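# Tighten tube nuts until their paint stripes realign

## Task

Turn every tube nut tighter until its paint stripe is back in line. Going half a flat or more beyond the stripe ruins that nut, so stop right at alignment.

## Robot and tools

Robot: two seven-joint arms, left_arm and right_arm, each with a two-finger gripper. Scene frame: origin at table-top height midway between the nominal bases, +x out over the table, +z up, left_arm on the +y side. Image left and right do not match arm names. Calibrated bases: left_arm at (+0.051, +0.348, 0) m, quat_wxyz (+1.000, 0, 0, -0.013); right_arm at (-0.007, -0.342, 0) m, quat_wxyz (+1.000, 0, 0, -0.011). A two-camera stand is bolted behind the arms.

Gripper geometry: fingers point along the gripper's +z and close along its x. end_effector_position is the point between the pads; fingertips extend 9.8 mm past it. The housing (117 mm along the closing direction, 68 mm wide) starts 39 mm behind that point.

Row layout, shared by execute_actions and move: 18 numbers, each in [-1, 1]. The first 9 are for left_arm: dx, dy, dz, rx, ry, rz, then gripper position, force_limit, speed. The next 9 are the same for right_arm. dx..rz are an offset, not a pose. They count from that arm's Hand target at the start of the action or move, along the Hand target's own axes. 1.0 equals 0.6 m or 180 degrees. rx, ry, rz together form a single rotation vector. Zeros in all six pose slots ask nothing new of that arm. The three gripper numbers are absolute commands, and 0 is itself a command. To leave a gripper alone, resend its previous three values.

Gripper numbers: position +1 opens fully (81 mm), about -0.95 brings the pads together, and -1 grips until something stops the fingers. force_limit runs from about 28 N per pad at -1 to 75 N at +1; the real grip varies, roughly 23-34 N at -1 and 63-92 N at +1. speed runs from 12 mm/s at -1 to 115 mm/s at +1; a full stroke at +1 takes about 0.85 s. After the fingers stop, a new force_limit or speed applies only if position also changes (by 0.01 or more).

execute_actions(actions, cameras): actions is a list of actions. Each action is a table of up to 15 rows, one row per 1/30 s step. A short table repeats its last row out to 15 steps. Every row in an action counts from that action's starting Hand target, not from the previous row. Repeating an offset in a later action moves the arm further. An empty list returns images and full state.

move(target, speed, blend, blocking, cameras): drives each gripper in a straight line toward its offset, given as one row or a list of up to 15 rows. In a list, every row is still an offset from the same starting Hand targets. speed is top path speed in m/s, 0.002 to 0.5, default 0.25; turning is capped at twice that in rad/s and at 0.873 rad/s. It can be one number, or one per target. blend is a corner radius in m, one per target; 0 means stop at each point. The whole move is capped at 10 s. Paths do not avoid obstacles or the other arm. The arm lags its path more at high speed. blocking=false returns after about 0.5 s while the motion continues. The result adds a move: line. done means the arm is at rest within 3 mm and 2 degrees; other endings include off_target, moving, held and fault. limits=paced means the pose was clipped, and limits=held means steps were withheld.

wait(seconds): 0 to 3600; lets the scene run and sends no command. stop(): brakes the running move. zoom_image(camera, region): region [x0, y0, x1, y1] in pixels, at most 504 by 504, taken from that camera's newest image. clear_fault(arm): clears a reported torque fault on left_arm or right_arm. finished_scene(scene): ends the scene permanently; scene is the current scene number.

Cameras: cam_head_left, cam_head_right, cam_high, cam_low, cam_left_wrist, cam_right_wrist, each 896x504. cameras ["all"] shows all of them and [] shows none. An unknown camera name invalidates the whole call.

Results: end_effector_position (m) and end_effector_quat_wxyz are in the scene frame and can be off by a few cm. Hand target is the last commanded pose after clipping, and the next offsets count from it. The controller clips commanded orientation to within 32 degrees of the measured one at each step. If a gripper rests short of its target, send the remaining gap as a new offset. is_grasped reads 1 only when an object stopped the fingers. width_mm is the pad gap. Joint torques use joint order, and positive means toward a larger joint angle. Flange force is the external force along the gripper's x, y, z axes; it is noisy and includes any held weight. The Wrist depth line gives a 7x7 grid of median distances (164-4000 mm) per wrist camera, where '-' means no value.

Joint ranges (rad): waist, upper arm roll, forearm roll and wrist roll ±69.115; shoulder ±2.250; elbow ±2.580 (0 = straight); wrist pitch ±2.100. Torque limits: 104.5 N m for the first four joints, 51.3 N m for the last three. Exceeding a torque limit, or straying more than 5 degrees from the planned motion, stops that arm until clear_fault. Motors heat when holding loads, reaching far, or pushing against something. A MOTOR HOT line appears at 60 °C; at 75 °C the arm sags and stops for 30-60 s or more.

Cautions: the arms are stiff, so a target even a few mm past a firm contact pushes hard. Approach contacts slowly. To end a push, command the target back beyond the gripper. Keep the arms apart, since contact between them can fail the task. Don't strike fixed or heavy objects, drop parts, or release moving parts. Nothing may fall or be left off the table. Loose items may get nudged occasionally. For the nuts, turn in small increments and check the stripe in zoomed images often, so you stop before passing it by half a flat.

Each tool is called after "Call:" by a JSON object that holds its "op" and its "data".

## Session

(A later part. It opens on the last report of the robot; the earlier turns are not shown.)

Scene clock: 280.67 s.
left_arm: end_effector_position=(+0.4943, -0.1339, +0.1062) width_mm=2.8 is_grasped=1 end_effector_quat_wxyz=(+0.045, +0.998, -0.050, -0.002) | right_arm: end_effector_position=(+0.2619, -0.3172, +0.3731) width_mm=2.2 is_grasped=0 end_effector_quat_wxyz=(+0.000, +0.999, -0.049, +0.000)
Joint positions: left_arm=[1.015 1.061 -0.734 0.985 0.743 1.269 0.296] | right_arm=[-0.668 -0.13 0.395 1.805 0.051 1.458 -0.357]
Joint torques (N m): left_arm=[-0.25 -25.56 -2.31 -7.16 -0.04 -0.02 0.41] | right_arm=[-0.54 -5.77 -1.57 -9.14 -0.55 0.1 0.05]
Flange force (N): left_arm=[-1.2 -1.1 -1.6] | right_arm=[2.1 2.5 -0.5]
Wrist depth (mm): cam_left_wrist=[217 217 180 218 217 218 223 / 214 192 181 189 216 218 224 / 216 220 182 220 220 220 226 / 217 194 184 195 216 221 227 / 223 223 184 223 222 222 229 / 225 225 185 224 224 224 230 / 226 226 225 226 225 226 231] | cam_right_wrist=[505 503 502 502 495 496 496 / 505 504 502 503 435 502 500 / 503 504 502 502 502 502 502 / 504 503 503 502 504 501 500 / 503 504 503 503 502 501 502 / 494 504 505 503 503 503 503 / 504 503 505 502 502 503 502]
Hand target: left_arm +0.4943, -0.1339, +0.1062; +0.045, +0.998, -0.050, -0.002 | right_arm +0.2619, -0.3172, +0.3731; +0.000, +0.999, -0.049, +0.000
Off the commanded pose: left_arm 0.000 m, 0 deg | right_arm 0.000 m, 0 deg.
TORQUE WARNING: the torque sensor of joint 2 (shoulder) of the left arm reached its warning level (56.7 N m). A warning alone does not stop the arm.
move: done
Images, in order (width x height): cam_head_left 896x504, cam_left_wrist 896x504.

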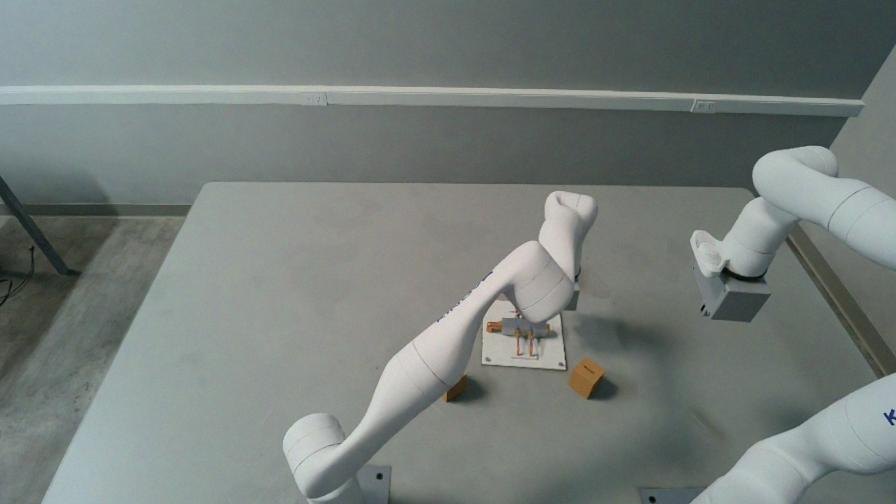

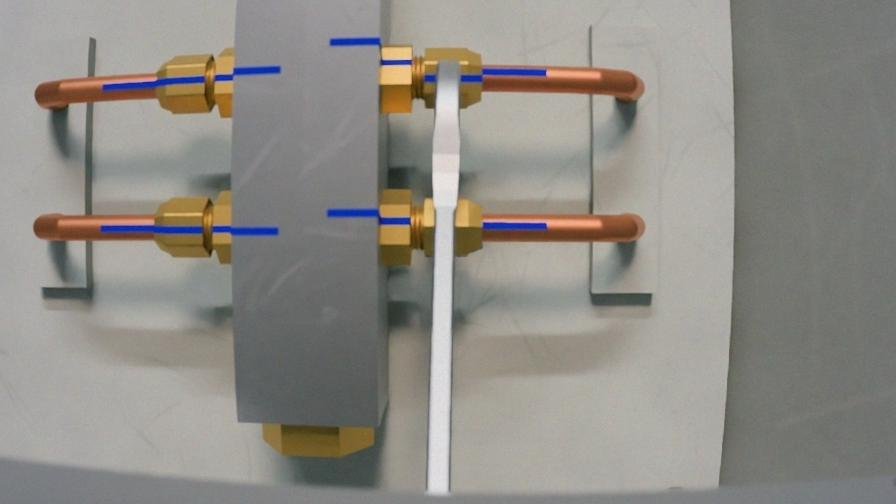

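Call:
{"op": "move", "data": {"target": [0,0.0117,-0.0053,0,0,0,-1,1,1,0,0,0,0,0,0,-0.9,0,0], "speed": 0.05, "cameras": ["cam_left_wrist","cam_low","cam_high","cam_head_right"]}}

Call:
{"op": "zoom_image", "data": {"camera": "cam_head_right", "region": [500, 280, 620, 380]}}

Call:
{"op": "zoom_image", "data": {"camera": "cam_high", "region": [360, 230, 480, 360]}}

Call:
{"op": "zoom_image", "data": {"camera": "cam_low", "region": [340, 210, 460, 310]}}

Scene clock: 283.07 s.
left_arm: end_effector_position=(+0.4936, -0.1405, +0.1100) width_mm=2.8 is_grasped=1 end_effector_quat_wxyz=(+0.045, +0.998, -0.050, -0.002) | right_arm: end_effector_position=(+0.2619, -0.3172, +0.3731) width_mm=2.2 is_grasped=0 end_effector_quat_wxyz=(+0.000, +0.999, -0.049, +0.000)
Joint positions: left_arm=[1.016 1.066 -0.735 0.956 0.74 1.287 0.316] | right_arm=[-0.668 -0.13 0.395 1.805 0.051 1.458 -0.357]
Joint torques (N m): left_arm=[0.09 -25.78 -1.97 -7.42 0.29 -0.14 0.43] | right_arm=[-0.58 -5.8 -1.56 -9.09 -0.55 0.11 0.09]
Flange force (N): left_arm=[-1.2 -1.8 -1.9] | right_arm=[2.2 2.3 -0.6]
Wrist depth (mm): cam_left_wrist=[217 197 183 196 216 222 227 / 218 223 185 222 221 223 228 / 219 197 186 197 218 224 229 / 226 226 187 225 225 225 231 / 227 226 188 226 226 227 233 / 229 228 194 228 228 228 233 / 230 230 229 230 229 230 235] | cam_right_wrist=[502 504 502 502 497 495 495 / 503 504 502 502 434 500 502 / 505 504 503 503 502 500 501 / 505 504 502 503 502 502 501 / 503 504 503 503 504 503 503 / 492 505 504 504 503 503 501 / 502 505 503 504 503 504 501]
Hand target: left_arm +0.4936, -0.1405, +0.1100; +0.045, +0.998, -0.050, -0.002 | right_arm +0.2619, -0.3172, +0.3731; +0.000, +0.999, -0.049, +0.000
Off the commanded pose: left_arm 0.000 m, 0 deg | right_arm 0.000 m, 0 deg.
move: done
Images, in order (width x height): cam_head_right 896x504, cam_high 896x504, cam_low 896x504, cam_left_wrist 896x504.

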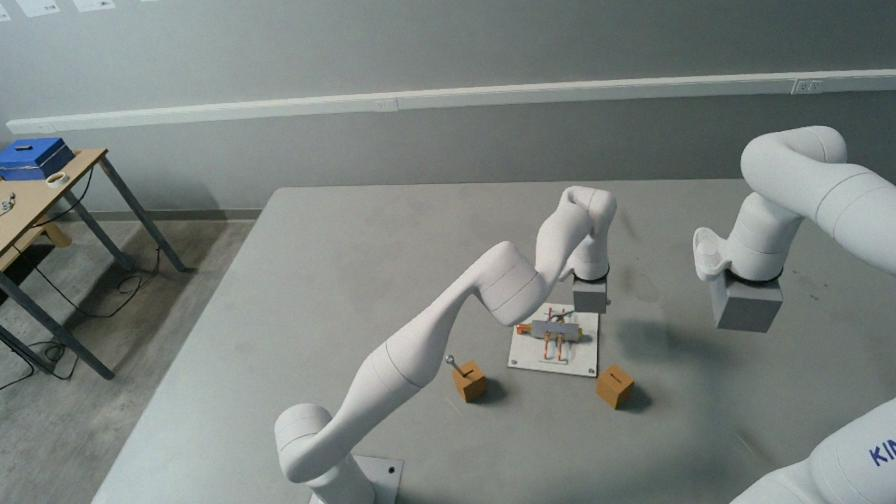

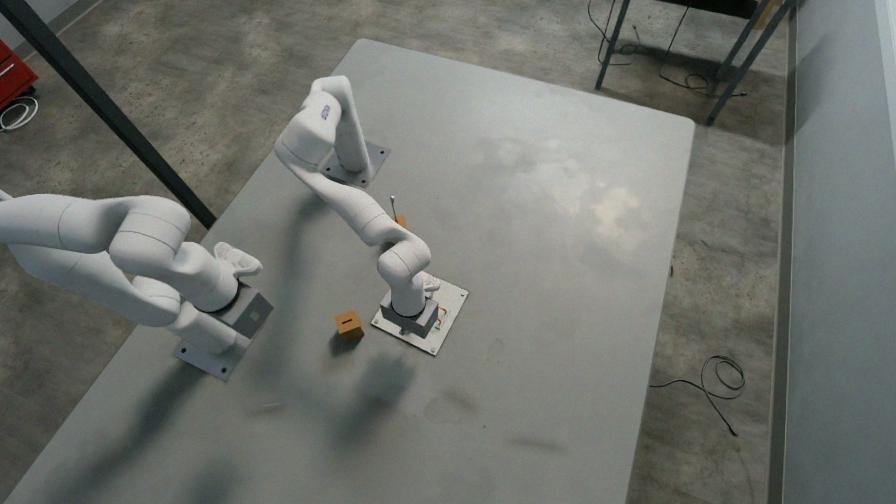

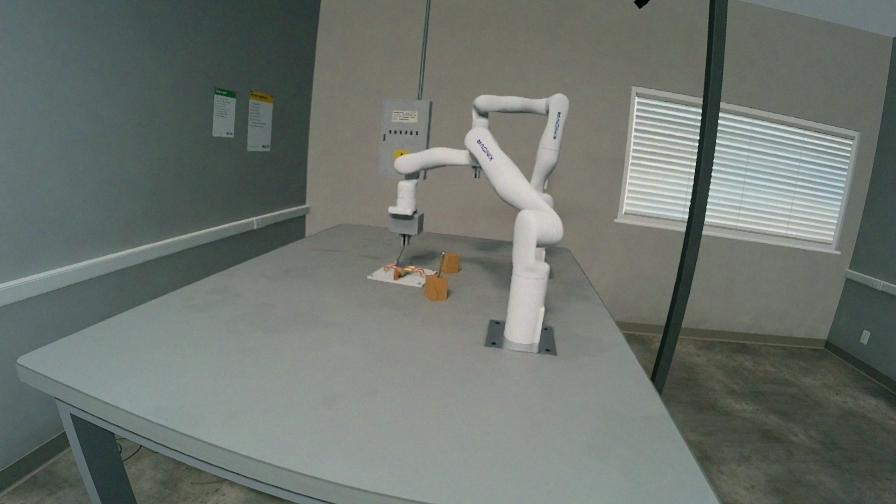

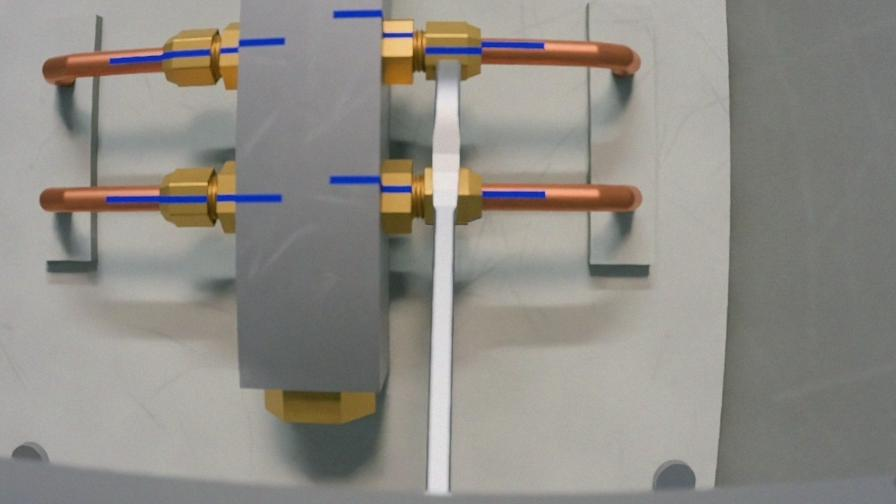

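Scaled by 4.200 from the camera's image (finer frame: 1280x720).

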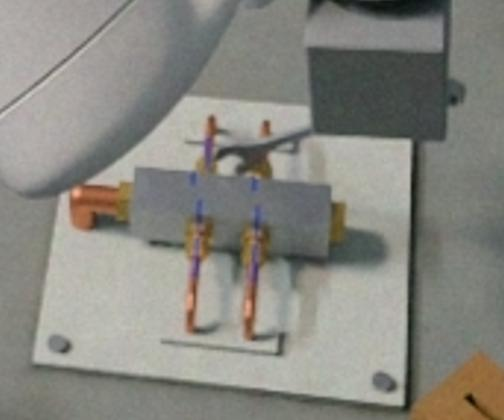

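Scaled by 3.877 from the camera's image (finer frame: 1280x720).

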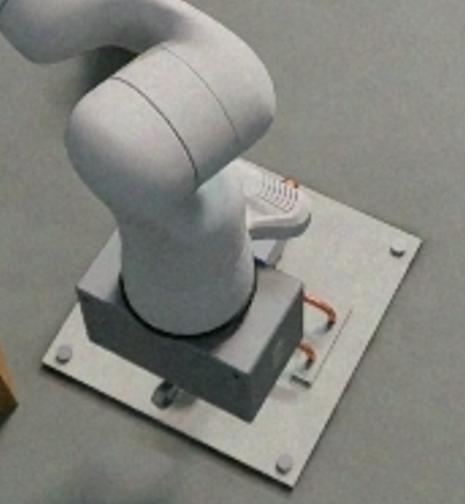

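Scaled by 4.200 from the camera's image (finer frame: 1280x720).

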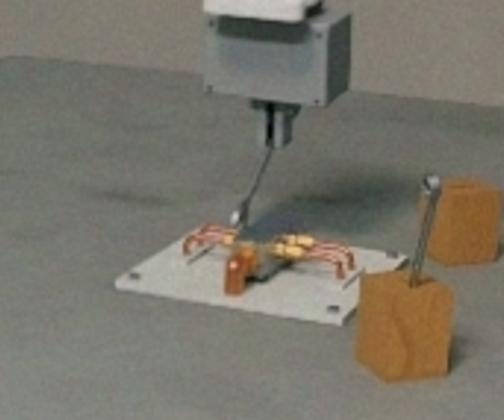

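Call:
{"op": "move", "data": {"target": [0,-0.0102,0.0123,0.0055,0,0,-1,1,1,0,0,0,0,0,0,-0.9,0,0], "speed": 0.04}}

Call:
{"op": "move", "data": {"target": [0,-0.0045,0.0051,0,0,0,-1,1,1,0,0,0,0,0,0,-0.9,0,0], "speed": 0.02, "cameras": ["cam_left_wrist"]}}

Call:
{"op": "zoom_image", "data": {"camera": "cam_left_wrist", "region": [360, 30, 620, 250]}}

Scene clock: 285.50 s.
left_arm: end_effector_position=(+0.4942, -0.1352, +0.1022) width_mm=2.8 is_grasped=1 end_effector_quat_wxyz=(+0.037, +0.998, -0.050, -0.002) | right_arm: end_effector_position=(+0.2619, -0.3172, +0.3731) width_mm=2.1 is_grasped=0 end_effector_quat_wxyz=(+0.000, +0.999, -0.049, +0.000)
Joint positions: left_arm=[1.019 1.076 -0.739 0.965 0.734 1.28 0.313] | right_arm=[-0.668 -0.13 0.395 1.805 0.051 1.458 -0.357]
Joint torques (N m): left_arm=[-1.37 -20.06 -1.49 -4.36 -0.24 0.17 0.44] | right_arm=[-0.59 -5.78 -1.57 -9.1 -0.55 0.13 0.08]
Flange force (N): left_arm=[-1.4 1.5 -10.4] | right_arm=[2.2 2.4 -0.6]
Wrist depth (mm): cam_left_wrist=[215 215 178 215 216 216 221 / 212 192 179 188 215 217 222 / 213 218 180 217 218 218 224 / 214 193 181 195 214 219 225 / 220 220 182 219 219 220 226 / 221 221 182 221 221 221 227 / 222 222 222 222 222 222 228] | cam_right_wrist=[505 505 502 502 496 496 495 / 504 503 504 502 434 501 502 / 504 505 502 504 502 501 501 / 504 503 502 502 502 503 500 / 503 502 503 504 502 501 502 / 492 504 501 504 504 502 501 / 504 503 504 504 503 501 502]
Hand target: left_arm +0.4942, -0.1351, +0.1021; +0.037, +0.998, -0.050, -0.002 | right_arm +0.2619, -0.3172, +0.3731; +0.000, +0.999, -0.049, +0.000
Off the commanded pose: left_arm 0.000 m, 0 deg | right_arm 0.000 m, 0 deg.
move: done

Scene clock: 286.00 s.
left_arm: end_effector_position=(+0.4944, -0.1328, +0.0989) width_mm=2.8 is_grasped=1 end_effector_quat_wxyz=(+0.037, +0.998, -0.050, -0.002) | right_arm: end_effector_position=(+0.2619, -0.3172, +0.3731) width_mm=2.2 is_grasped=0 end_effector_quat_wxyz=(+0.000, +0.999, -0.049, +0.000)
Joint positions: left_arm=[1.019 1.076 -0.738 0.978 0.736 1.27 0.304] | right_arm=[-0.668 -0.13 0.395 1.805 0.051 1.458 -0.357]
Joint torques (N m): left_arm=[-6.01 -12.15 -3.4 1.58 -3.07 1.34 0.33] | right_arm=[-0.58 -5.78 -1.59 -9.13 -0.54 0.13 0.06]
Flange force (N): left_arm=[-0.4 12.9 -19.4] | right_arm=[2.2 2.5 -0.5]
Wrist depth (mm): cam_left_wrist=[212 213 176 213 213 213 218 / 209 187 176 186 209 214 219 / 210 215 177 215 214 215 220 / 211 189 178 189 211 216 221 / 217 217 179 217 217 217 223 / 219 218 180 218 218 218 224 / 219 219 187 219 219 219 225] | cam_right_wrist=[503 503 502 503 495 496 494 / 505 504 504 503 434 500 500 / 505 503 503 503 501 502 501 / 504 504 503 501 504 505 502 / 503 503 503 503 502 502 501 / 493 503 503 502 503 504 504 / 504 503 504 503 503 503 501]
Hand target: left_arm +0.4944, -0.1327, +0.0989; +0.037, +0.998, -0.050, -0.002 | right_arm +0.2619, -0.3172, +0.3731; +0.000, +0.999, -0.049, +0.000
Off the commanded pose: left_arm 0.000 m, 0 deg | right_arm 0.000 m, 0 deg.
move: done

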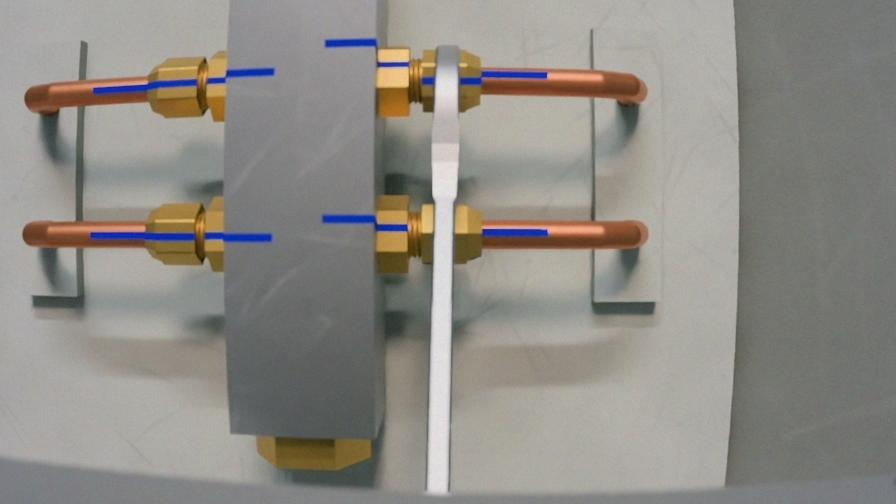

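Scaled by 1.938 from the camera's image (finer frame: 1280x720).

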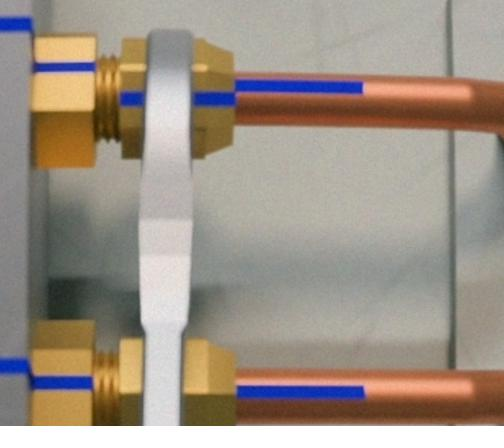

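Call:
{"op": "zoom_image", "data": {"camera": "cam_left_wrist", "region": [415, 35, 485, 125]}}

Call:
{"op": "wait", "data": {"seconds": 0.1, "cameras": ["cam_head_right","cam_head_left","cam_high"]}}

Call:
{"op": "zoom_image", "data": {"camera": "cam_head_right", "region": [530, 290, 590, 350]}}

Call:
{"op": "zoom_image", "data": {"camera": "cam_head_left", "region": [500, 290, 570, 350]}}

Scaled by 5.600 from the camera's image (finer frame: 1280x720).

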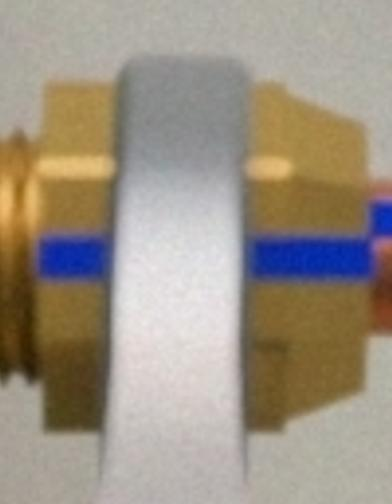

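Scene clock: 288.73 s.
left_arm: end_effector_position=(+0.4944, -0.1327, +0.0989) width_mm=2.8 is_grasped=1 end_effector_quat_wxyz=(+0.037, +0.998, -0.050, -0.002) | right_arm: end_effector_position=(+0.2619, -0.3172, +0.3731) width_mm=2.1 is_grasped=0 end_effector_quat_wxyz=(+0.000, +0.999, -0.049, +0.000)
Joint positions: left_arm=[1.018 1.076 -0.738 0.978 0.736 1.27 0.304] | right_arm=[-0.668 -0.13 0.395 1.805 0.051 1.458 -0.357]
Joint torques (N m): left_arm=[-6.14 -12.12 -3.45 1.61 -3.09 1.39 0.36] | right_arm=[-0.59 -5.74 -1.55 -9.11 -0.53 0.14 0.08]
Flange force (N): left_arm=[-0.7 12.8 -19.4] | right_arm=[2.0 2.4 -0.5]
Wrist depth (mm): cam_left_wrist=[212 213 175 213 213 213 219 / 208 187 176 187 209 214 219 / 210 215 177 215 214 215 221 / 212 189 178 189 211 216 222 / 218 217 179 217 217 217 223 / 218 218 180 218 218 218 224 / 219 219 187 219 219 219 225] | cam_right_wrist=[502 504 504 503 497 496 495 / 503 503 503 503 435 502 502 / 504 503 502 504 503 500 501 / 504 505 503 502 502 504 502 / 503 502 503 503 502 501 502 / 492 504 503 504 503 502 502 / 503 505 502 504 502 502 504]
Hand target: left_arm +0.4944, -0.1327, +0.0989; +0.037, +0.998, -0.050, -0.002 | right_arm +0.2619, -0.3172, +0.3731; +0.000, +0.999, -0.049, +0.000
Tool commands: left_gripper/position=-1.0 left_gripper/force_limit=+1.0 left_gripper/speed=+1.0 right_gripper/position=-0.9 right_gripper/force_limit=+0.0 right_gripper/speed=+0.0
Off the commanded pose: left_arm 0.000 m, 0 deg | right_arm 0.000 m, 0 deg.
wait: 0.10 s; at rest from the start
Images, in order (width x height): cam_head_left 896x504, cam_head_right 896x504, cam_high 896x504.

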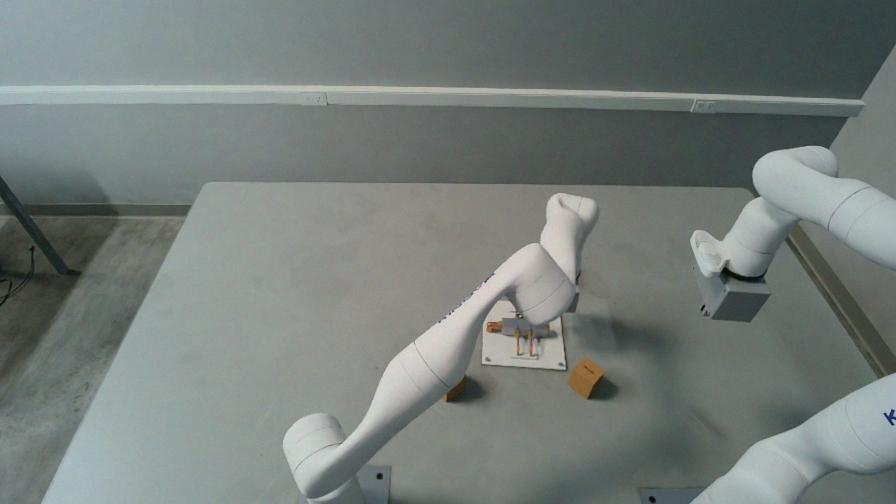

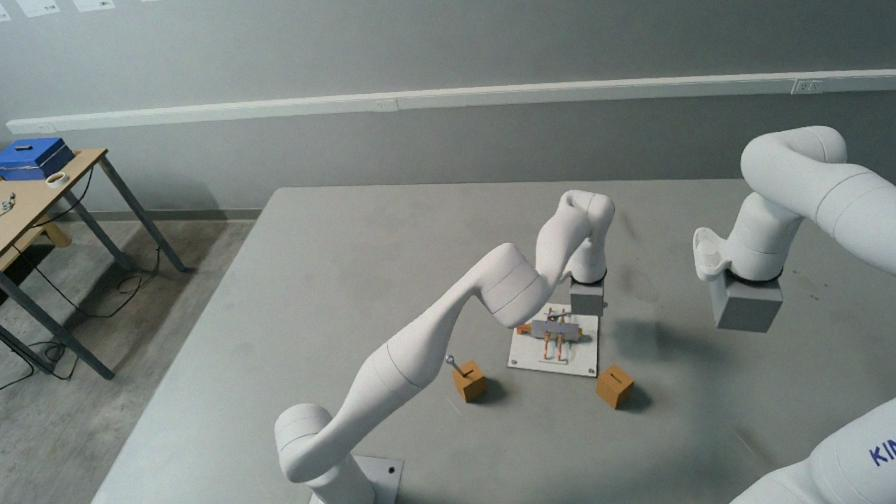

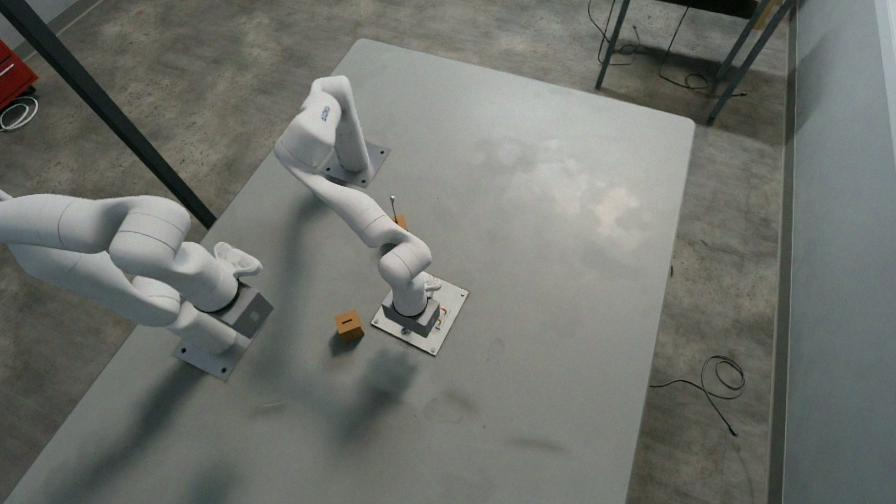

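Scaled by 8.400 from the camera's image (finer frame: 1280x720).

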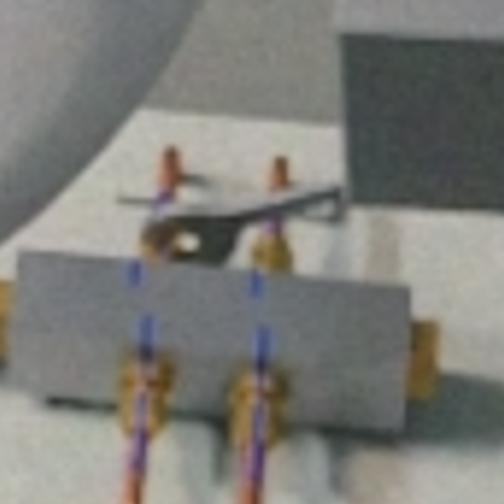

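Scaled by 7.200 from the camera's image (finer frame: 1280x720).

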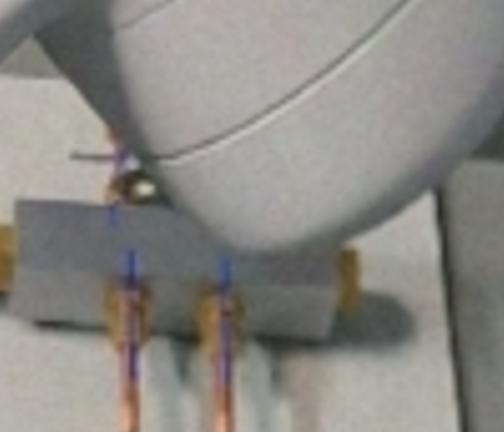

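Call:
{"op": "move", "data": {"target": [0,0.0013,-0.0015,0,0,0,-0.97,-1,0,0,0,0,0,0,0,-0.9,0,0], "speed": 0.03}}

Call:
{"op": "move", "data": {"target": [0,-0.0055,0.0064,0,0,0,-0.97,-1,0,0,0,0,0,0,0,-0.9,0,0], "speed": 0.02, "cameras": ["cam_left_wrist","cam_head_right"]}}

Call:
{"op": "zoom_image", "data": {"camera": "cam_left_wrist", "region": [360, 30, 620, 250]}}

Call:
{"op": "zoom_image", "data": {"camera": "cam_head_right", "region": [530, 290, 590, 350]}}

Scene clock: 289.90 s.
left_arm: end_effector_position=(+0.4944, -0.1333, +0.0998) width_mm=3.3 is_grasped=1 end_effector_quat_wxyz=(+0.036, +0.998, -0.050, -0.002) | right_arm: end_effector_position=(+0.2619, -0.3172, +0.3731) width_mm=2.2 is_grasped=0 end_effector_quat_wxyz=(+0.000, +0.999, -0.049, +0.000)
Joint positions: left_arm=[1.018 1.076 -0.738 0.974 0.735 1.273 0.307] | right_arm=[-0.668 -0.13 0.395 1.805 0.051 1.458 -0.357]
Joint torques (N m): left_arm=[-2.69 -23.01 -3.62 -4.63 -1.58 0.76 0.4] | right_arm=[-0.57 -5.78 -1.63 -9.13 -0.53 0.11 0.07]
Flange force (N): left_arm=[-1.4 3.9 -3.7] | right_arm=[2.2 2.5 -0.5]
Wrist depth (mm): cam_left_wrist=[213 213 175 213 213 213 219 / 209 187 176 187 209 214 219 / 211 215 177 215 215 215 220 / 211 188 178 189 211 216 222 / 217 217 179 217 217 217 223 / 219 218 180 217 218 218 223 / 220 219 187 219 219 219 225] | cam_right_wrist=[502 504 503 502 495 495 495 / 502 503 504 502 434 502 502 / 503 502 503 503 502 501 501 / 505 503 504 505 503 503 502 / 503 504 503 503 503 501 501 / 492 505 503 504 502 502 503 / 505 504 503 504 501 503 501]
Hand target: left_arm +0.4944, -0.1334, +0.0998; +0.037, +0.998, -0.050, -0.002 | right_arm +0.2619, -0.3172, +0.3731; +0.000, +0.999, -0.049, +0.000
Off the commanded pose: left_arm 0.000 m, 0 deg | right_arm 0.000 m, 0 deg.
move: done

Scene clock: 290.40 s.
left_arm: end_effector_position=(+0.4945, -0.1307, +0.0959) width_mm=3.3 is_grasped=1 end_effector_quat_wxyz=(+0.037, +0.998, -0.050, -0.002) | right_arm: end_effector_position=(+0.2619, -0.3172, +0.3731) width_mm=2.2 is_grasped=0 end_effector_quat_wxyz=(+0.000, +0.999, -0.049, +0.000)
Joint positions: left_arm=[1.019 1.076 -0.737 0.989 0.738 1.261 0.296] | right_arm=[-0.668 -0.13 0.395 1.805 0.051 1.458 -0.357]
Joint torques (N m): left_arm=[-14.33 -1.76 -7.98 10.46 -8.52 3.28 0.36] | right_arm=[-0.56 -5.75 -1.56 -9.13 -0.54 0.11 0.06]
Flange force (N): left_arm=[0.2 31.1 -29.1] | right_arm=[2.0 2.5 -0.5]
Wrist depth (mm): cam_left_wrist=[210 210 173 210 211 211 216 / 206 185 174 184 207 212 218 / 208 212 175 213 213 213 218 / 210 187 176 188 209 214 220 / 215 215 177 215 215 215 221 / 216 216 178 216 216 216 223 / 218 217 186 217 217 218 224] | cam_right_wrist=[503 505 502 503 495 494 495 / 503 505 503 503 433 502 501 / 503 504 503 503 502 500 500 / 503 504 504 503 503 502 501 / 503 504 503 503 501 502 502 / 492 504 503 503 501 502 503 / 504 503 503 504 503 502 501]
Hand target: left_arm +0.4947, -0.1304, +0.0958; +0.036, +0.998, -0.050, -0.002 | right_arm +0.2619, -0.3172, +0.3731; +0.000, +0.999, -0.049, +0.000
Off the commanded pose: left_arm 0.000 m, 0 deg | right_arm 0.000 m, 0 deg.
move: done
Images, in order (width x height): cam_head_right 896x504, cam_left_wrist 896x504.

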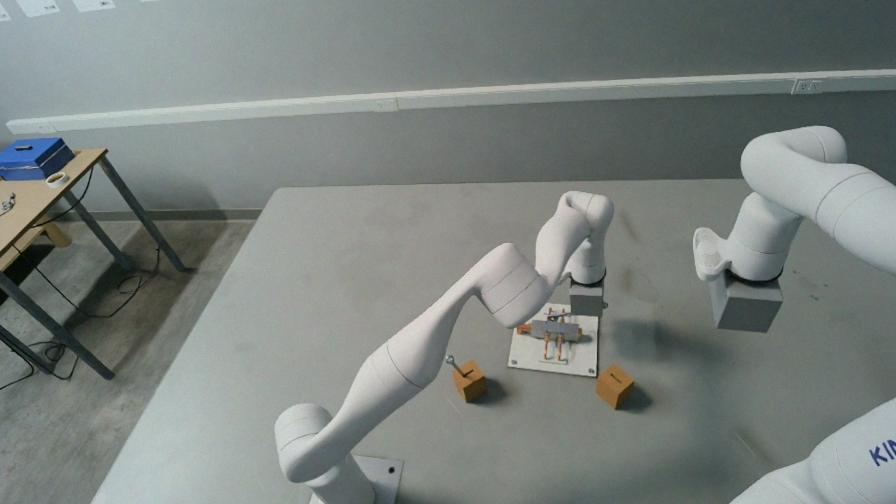

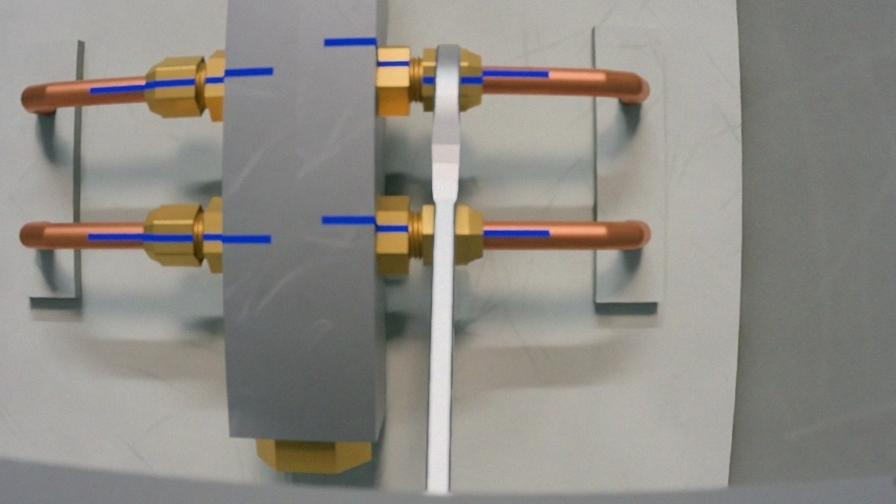

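Scaled by 1.938 from the camera's image (finer frame: 1280x720).

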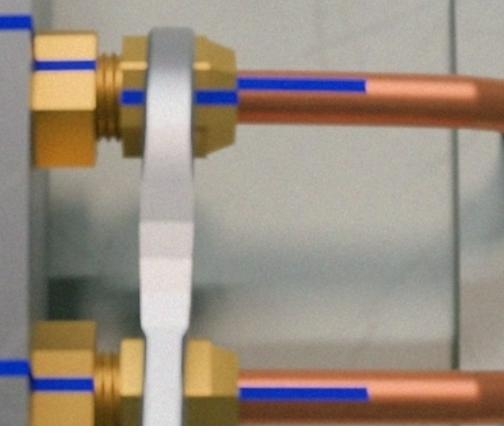

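Scaled by 8.400 from the camera's image (finer frame: 1280x720).

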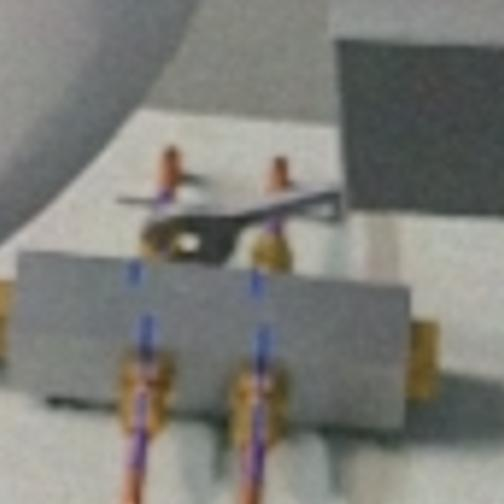

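Call:
{"op": "move", "data": {"target": [0,0.0055,-0.0064,0,0,0,-0.97,-1,0,0,0,0,0,0,0,-0.9,0,0], "speed": 0.03}}

Call:
{"op": "move", "data": {"target": [0,-0.0012,-0.0138,-0.0194,0,0,-0.97,-1,0,0,0,0,0,0,0,-0.9,0,0], "speed": 0.04, "cameras": ["cam_left_wrist"]}}

Call:
{"op": "zoom_image", "data": {"camera": "cam_left_wrist", "region": [360, 30, 620, 250]}}

Scene clock: 293.10 s.
left_arm: end_effector_position=(+0.4946, -0.1330, +0.0995) width_mm=3.3 is_grasped=1 end_effector_quat_wxyz=(+0.036, +0.998, -0.050, -0.002) | right_arm: end_effector_position=(+0.2619, -0.3172, +0.3731) width_mm=2.1 is_grasped=0 end_effector_quat_wxyz=(+0.000, +0.999, -0.049, +0.000)
Joint positions: left_arm=[1.018 1.077 -0.739 0.974 0.735 1.273 0.307] | right_arm=[-0.668 -0.13 0.395 1.805 0.051 1.458 -0.357]
Joint torques (N m): left_arm=[0.06 -27.48 -2.68 -7.73 -0.2 0.26 0.42] | right_arm=[-0.58 -5.77 -1.6 -9.13 -0.53 0.12 0.07]
Flange force (N): left_arm=[-0.9 -1.7 1.7] | right_arm=[2.2 2.5 -0.5]
Wrist depth (mm): cam_left_wrist=[212 212 175 213 212 212 218 / 208 186 176 185 208 214 219 / 211 215 176 214 214 214 220 / 211 188 177 189 215 215 221 / 217 216 178 216 216 216 223 / 218 217 179 217 217 217 223 / 218 219 186 218 218 218 224] | cam_right_wrist=[502 504 503 502 496 496 496 / 502 504 503 503 434 503 500 / 504 505 504 502 502 501 501 / 505 504 505 503 503 501 502 / 503 505 504 501 502 501 501 / 492 503 504 504 503 502 502 / 503 505 503 502 503 504 502]
Hand target: left_arm +0.4944, -0.1334, +0.0998; +0.037, +0.998, -0.050, -0.002 | right_arm +0.2619, -0.3172, +0.3731; +0.000, +0.999, -0.049, +0.000
Off the commanded pose: left_arm 0.001 m, 0 deg | right_arm 0.000 m, 0 deg.
move: done

Scene clock: 294.13 s.
left_arm: end_effector_position=(+0.4945, -0.1321, +0.1080) width_mm=3.3 is_grasped=1 end_effector_quat_wxyz=(+0.067, +0.997, -0.050, -0.003) | right_arm: end_effector_position=(+0.2619, -0.3172, +0.3731) width_mm=2.1 is_grasped=0 end_effector_quat_wxyz=(+0.000, +0.999, -0.049, +0.000)
Joint positions: left_arm=[1.005 1.037 -0.718 1.036 0.771 1.231 0.252] | right_arm=[-0.668 -0.13 0.395 1.805 0.051 1.458 -0.357]
Joint torques (N m): left_arm=[-0.23 -25.72 -2.32 -7.48 0.09 0.01 0.44] | right_arm=[-0.57 -5.77 -1.59 -9.12 -0.54 0.12 0.07]
Flange force (N): left_arm=[-1.4 -1.4 -0.8] | right_arm=[2.2 2.5 -0.5]
Wrist depth (mm): cam_left_wrist=[214 214 177 215 215 215 220 / 212 193 179 189 215 217 222 / 214 219 181 218 218 218 224 / 217 194 182 194 216 221 227 / 224 224 185 223 222 222 229 / 226 225 186 226 225 225 231 / 228 228 228 228 227 228 234] | cam_right_wrist=[505 504 503 501 496 496 494 / 503 505 503 501 434 501 501 / 505 504 503 503 502 503 500 / 502 502 503 503 502 502 503 / 505 504 503 502 502 503 502 / 490 504 503 503 503 502 502 / 502 503 503 503 503 502 502]
Hand target: left_arm +0.4945, -0.1321, +0.1081; +0.067, +0.997, -0.050, -0.003 | right_arm +0.2619, -0.3172, +0.3731; +0.000, +0.999, -0.049, +0.000
Off the commanded pose: left_arm 0.000 m, 0 deg | right_arm 0.000 m, 0 deg.
move: done

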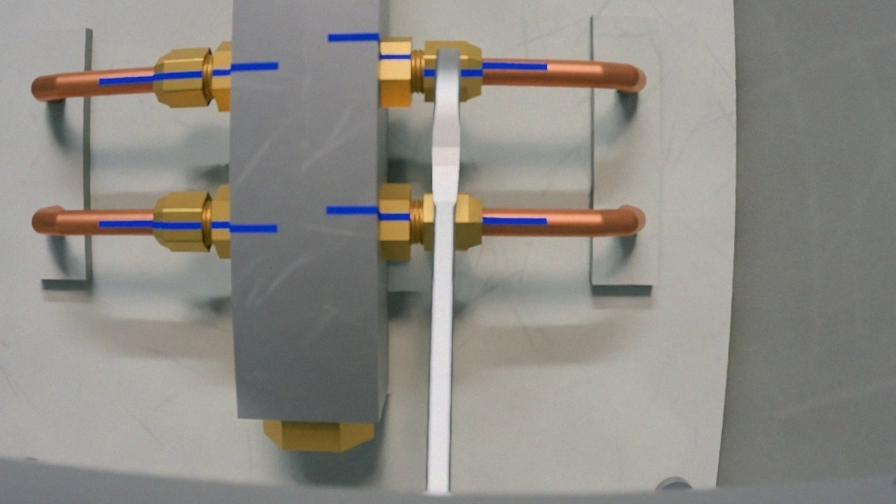

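Scaled by 1.938 from the camera's image (finer frame: 1280x720).

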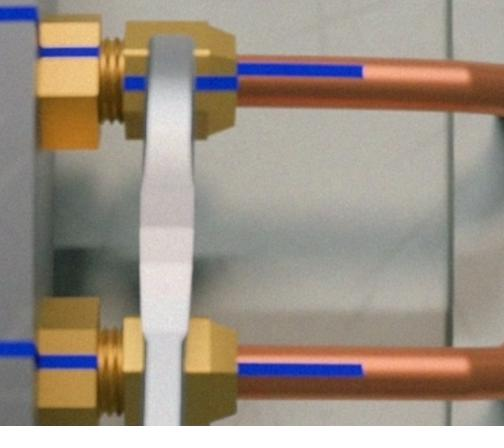

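Call:
{"op": "move", "data": {"target": [0,0.0027,-0.0005,-0.0139,0,0,-1,0.6,0,0,0,0,0,0,0,-0.9,0,0], "speed": 0.04, "cameras": ["cam_left_wrist"]}}

Call:
{"op": "zoom_image", "data": {"camera": "cam_left_wrist", "region": [360, 30, 620, 250]}}

Scene clock: 296.50 s.
left_arm: end_effector_position=(+0.4944, -0.1336, +0.1086) width_mm=2.8 is_grasped=1 end_effector_quat_wxyz=(+0.089, +0.995, -0.050, -0.004) | right_arm: end_effector_position=(+0.2619, -0.3172, +0.3731) width_mm=2.1 is_grasped=0 end_effector_quat_wxyz=(+0.000, +0.999, -0.049, +0.000)
Joint positions: left_arm=[0.994 1.019 -0.7 1.075 0.802 1.197 0.214] | right_arm=[-0.668 -0.13 0.395 1.805 0.051 1.458 -0.357]
Joint torques (N m): left_arm=[0.29 -25.38 -1.64 -7.65 0.61 -0.13 0.41] | right_arm=[-0.58 -5.75 -1.6 -9.13 -0.56 0.13 0.07]
Flange force (N): left_arm=[-0.8 -1.6 -1.9] | right_arm=[2.1 2.5 -0.5]
Wrist depth (mm): cam_left_wrist=[206 187 174 185 205 211 216 / 210 214 177 213 213 214 219 / 211 191 179 190 210 217 222 / 220 220 181 219 218 220 225 / 223 223 184 222 222 222 229 / 227 226 186 226 225 226 232 / 229 229 229 229 228 230 234] | cam_right_wrist=[503 504 503 502 495 495 494 / 502 503 503 501 434 502 502 / 504 503 503 503 503 503 501 / 505 503 502 503 502 501 500 / 503 505 503 503 501 501 504 / 493 503 502 504 503 505 503 / 504 504 502 503 503 503 502]
Hand target: left_arm +0.4944, -0.1336, +0.1086; +0.089, +0.995, -0.050, -0.004 | right_arm +0.2619, -0.3172, +0.3731; +0.000, +0.999, -0.049, +0.000
Off the commanded pose: left_arm 0.000 m, 0 deg | right_arm 0.000 m, 0 deg.
move: done

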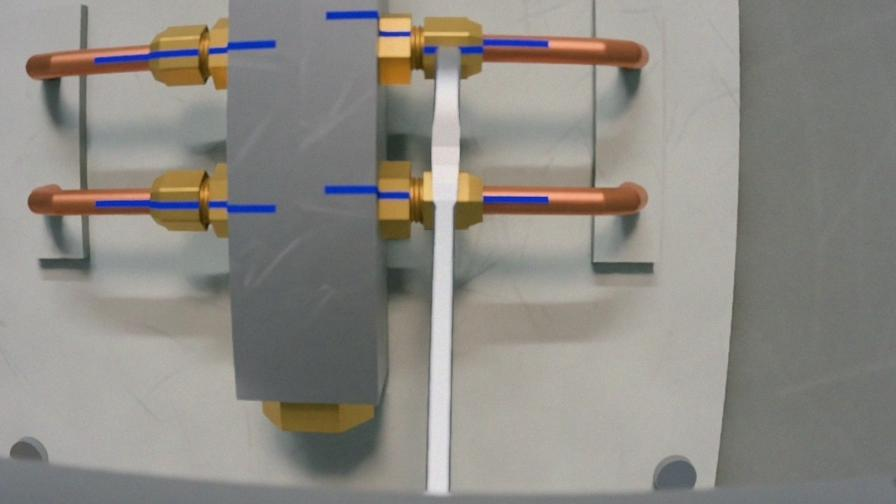

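Scaled by 1.938 from the camera's image (finer frame: 1280x720).

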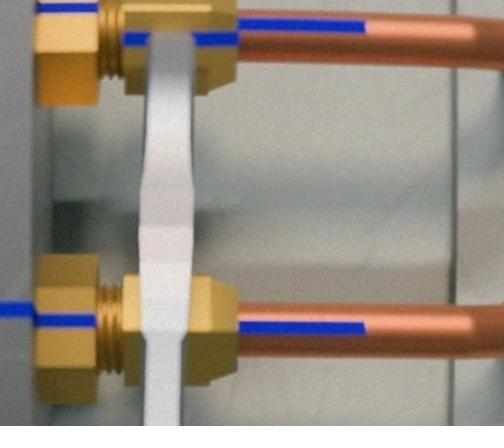

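Call:
{"op": "move", "data": {"target": [0,-0.0085,0.008,0,0,0,-1,0.6,0,0,0,0,0,0,0,-0.9,0,0], "speed": 0.04}}

Call:
{"op": "move", "data": {"target": [0,-0.0049,0.0046,0,0,0,-1,0.6,0,0,0,0,0,0,0,-0.9,0,0], "speed": 0.02, "cameras": ["cam_left_wrist"]}}

Call:
{"op": "zoom_image", "data": {"camera": "cam_left_wrist", "region": [360, 30, 620, 250]}}

Scene clock: 297.53 s.
left_arm: end_effector_position=(+0.4949, -0.1293, +0.1029) width_mm=2.8 is_grasped=1 end_effector_quat_wxyz=(+0.089, +0.995, -0.050, -0.004) | right_arm: end_effector_position=(+0.2619, -0.3172, +0.3731) width_mm=2.1 is_grasped=0 end_effector_quat_wxyz=(+0.000, +0.999, -0.049, +0.000)
Joint positions: left_arm=[0.991 1.02 -0.697 1.094 0.806 1.182 0.198] | right_arm=[-0.668 -0.13 0.395 1.805 0.051 1.458 -0.357]
Joint torques (N m): left_arm=[3.3 -25.24 0.99 -9.48 2.64 -0.64 0.31] | right_arm=[-0.57 -5.78 -1.59 -9.13 -0.54 0.11 0.07]
Flange force (N): left_arm=[-1.7 -7.8 -5.2] | right_arm=[2.2 2.5 -0.5]
Wrist depth (mm): cam_left_wrist=[205 205 169 205 205 206 211 / 207 181 171 - 208 209 214 / 207 210 173 211 211 211 217 / 210 187 176 189 213 214 220 / 218 216 178 216 217 217 223 / 221 220 180 220 220 220 226 / 224 223 223 223 223 223 230] | cam_right_wrist=[504 504 503 503 495 495 494 / 503 504 503 505 434 502 500 / 505 503 503 503 501 501 500 / 505 502 503 504 502 501 501 / 502 503 503 503 501 502 501 / 490 504 505 503 501 502 500 / 502 505 502 502 503 502 502]
Hand target: left_arm +0.4948, -0.1295, +0.1029; +0.089, +0.995, -0.050, -0.004 | right_arm +0.2619, -0.3172, +0.3731; +0.000, +0.999, -0.049, +0.000
Off the commanded pose: left_arm 0.000 m, 0 deg | right_arm 0.000 m, 0 deg.
move: done

Scene clock: 298.03 s.
left_arm: end_effector_position=(+0.4949, -0.1273, +0.0998) width_mm=2.8 is_grasped=1 end_effector_quat_wxyz=(+0.089, +0.995, -0.050, -0.004) | right_arm: end_effector_position=(+0.2619, -0.3172, +0.3731) width_mm=2.1 is_grasped=0 end_effector_quat_wxyz=(+0.000, +0.999, -0.049, +0.000)
Joint positions: left_arm=[0.99 1.021 -0.695 1.104 0.809 1.174 0.189] | right_arm=[-0.668 -0.13 0.395 1.805 0.051 1.458 -0.357]
Joint torques (N m): left_arm=[-8.76 -6.44 -5.01 4.78 -4.95 1.09 0.28] | right_arm=[-0.57 -5.78 -1.61 -9.1 -0.57 0.12 0.05]
Flange force (N): left_arm=[-0.9 21.4 -24.1] | right_arm=[2.3 2.5 -0.6]
Wrist depth (mm): cam_left_wrist=[202 181 167 203 199 205 209 / 203 179 169 - 207 207 212 / 206 209 171 209 209 210 215 / 208 183 174 213 212 213 219 / 216 215 176 215 215 216 222 / 219 219 179 218 218 219 224 / 223 222 222 221 221 222 228] | cam_right_wrist=[502 503 502 502 495 495 495 / 504 502 504 503 433 502 501 / 503 503 503 502 502 503 502 / 504 504 503 501 503 501 503 / 502 505 504 502 502 503 502 / 493 504 504 503 503 502 502 / 503 505 503 504 503 502 501]
Hand target: left_arm +0.4950, -0.1271, +0.0997; +0.089, +0.995, -0.050, -0.004 | right_arm +0.2619, -0.3172, +0.3731; +0.000, +0.999, -0.049, +0.000
Off the commanded pose: left_arm 0.000 m, 0 deg | right_arm 0.000 m, 0 deg.
move: done

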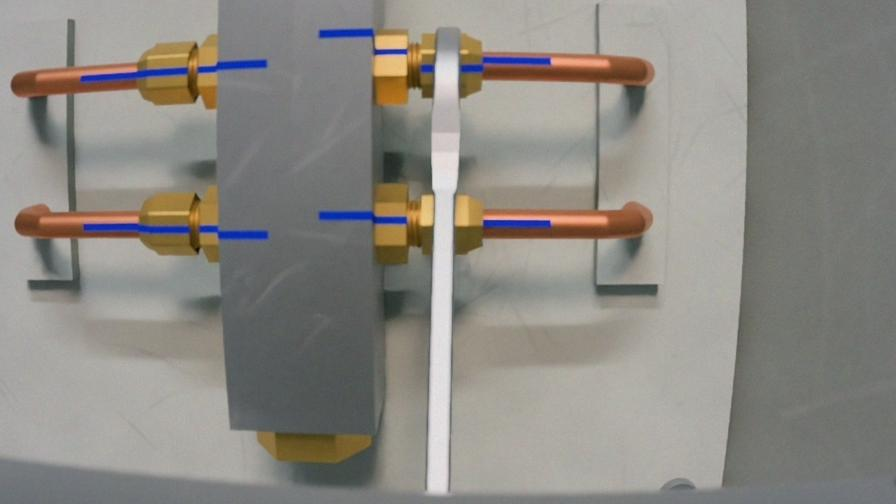

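Scaled by 1.938 from the camera's image (finer frame: 1280x720).

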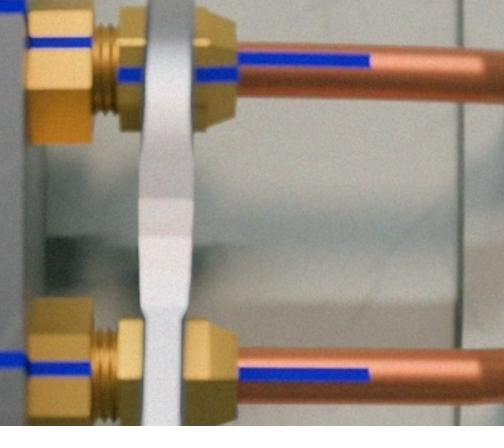

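Call:
{"op": "move", "data": {"target": [0,0.0097,-0.0091,0,0,0,-1,0.6,0,0,0,0,0,0,0,-0.9,0,0], "speed": 0.04, "cameras": ["cam_left_wrist"]}}

Call:
{"op": "zoom_image", "data": {"camera": "cam_left_wrist", "region": [360, 0, 620, 220]}}

Scene clock: 299.30 s.
left_arm: end_effector_position=(+0.4945, -0.1318, +0.1061) width_mm=2.8 is_grasped=1 end_effector_quat_wxyz=(+0.089, +0.995, -0.050, -0.004) | right_arm: end_effector_position=(+0.2619, -0.3172, +0.3731) width_mm=2.1 is_grasped=0 end_effector_quat_wxyz=(+0.000, +0.999, -0.049, +0.000)
Joint positions: left_arm=[0.993 1.02 -0.698 1.084 0.804 1.191 0.207] | right_arm=[-0.668 -0.13 0.395 1.805 0.051 1.458 -0.357]
Joint torques (N m): left_arm=[-0.21 -25.33 -2.21 -7.51 0.28 -0.04 0.41] | right_arm=[-0.58 -5.75 -1.58 -9.08 -0.54 0.12 0.07]
Flange force (N): left_arm=[-1.4 -1.2 -1.3] | right_arm=[2.1 2.5 -0.6]
Wrist depth (mm): cam_left_wrist=[205 208 172 184 207 209 213 / 208 212 174 - 211 212 217 / 209 189 176 213 213 214 220 / 217 217 179 217 215 217 223 / 221 220 181 220 219 220 226 / 224 223 183 223 223 223 229 / 227 227 226 226 226 227 232] | cam_right_wrist=[505 503 504 503 494 494 496 / 503 503 502 504 434 502 500 / 504 502 504 501 503 500 500 / 504 504 503 503 503 501 501 / 503 503 502 503 502 501 502 / 492 504 505 502 503 502 503 / 503 504 501 504 502 502 501]
Hand target: left_arm +0.4945, -0.1318, +0.1061; +0.089, +0.995, -0.050, -0.004 | right_arm +0.2619, -0.3172, +0.3731; +0.000, +0.999, -0.049, +0.000
Off the commanded pose: left_arm 0.000 m, 0 deg | right_arm 0.000 m, 0 deg.
move: done

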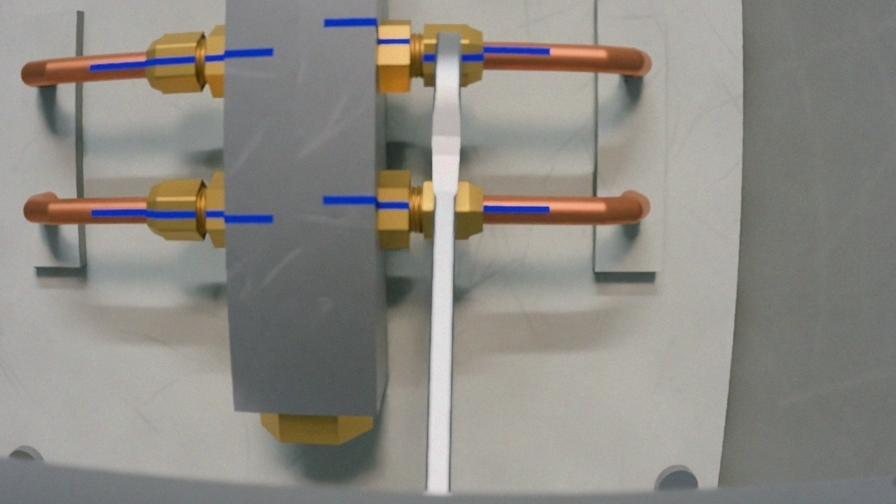

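Scaled by 1.938 from the camera's image (finer frame: 1280x720).

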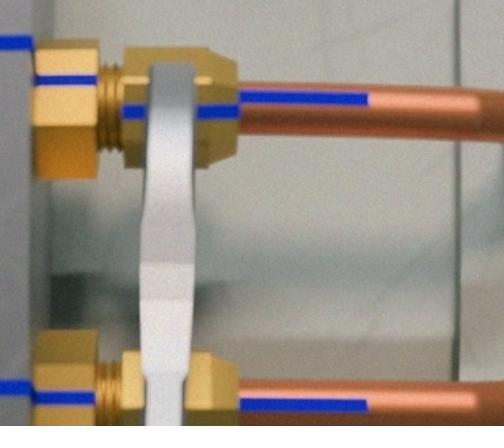

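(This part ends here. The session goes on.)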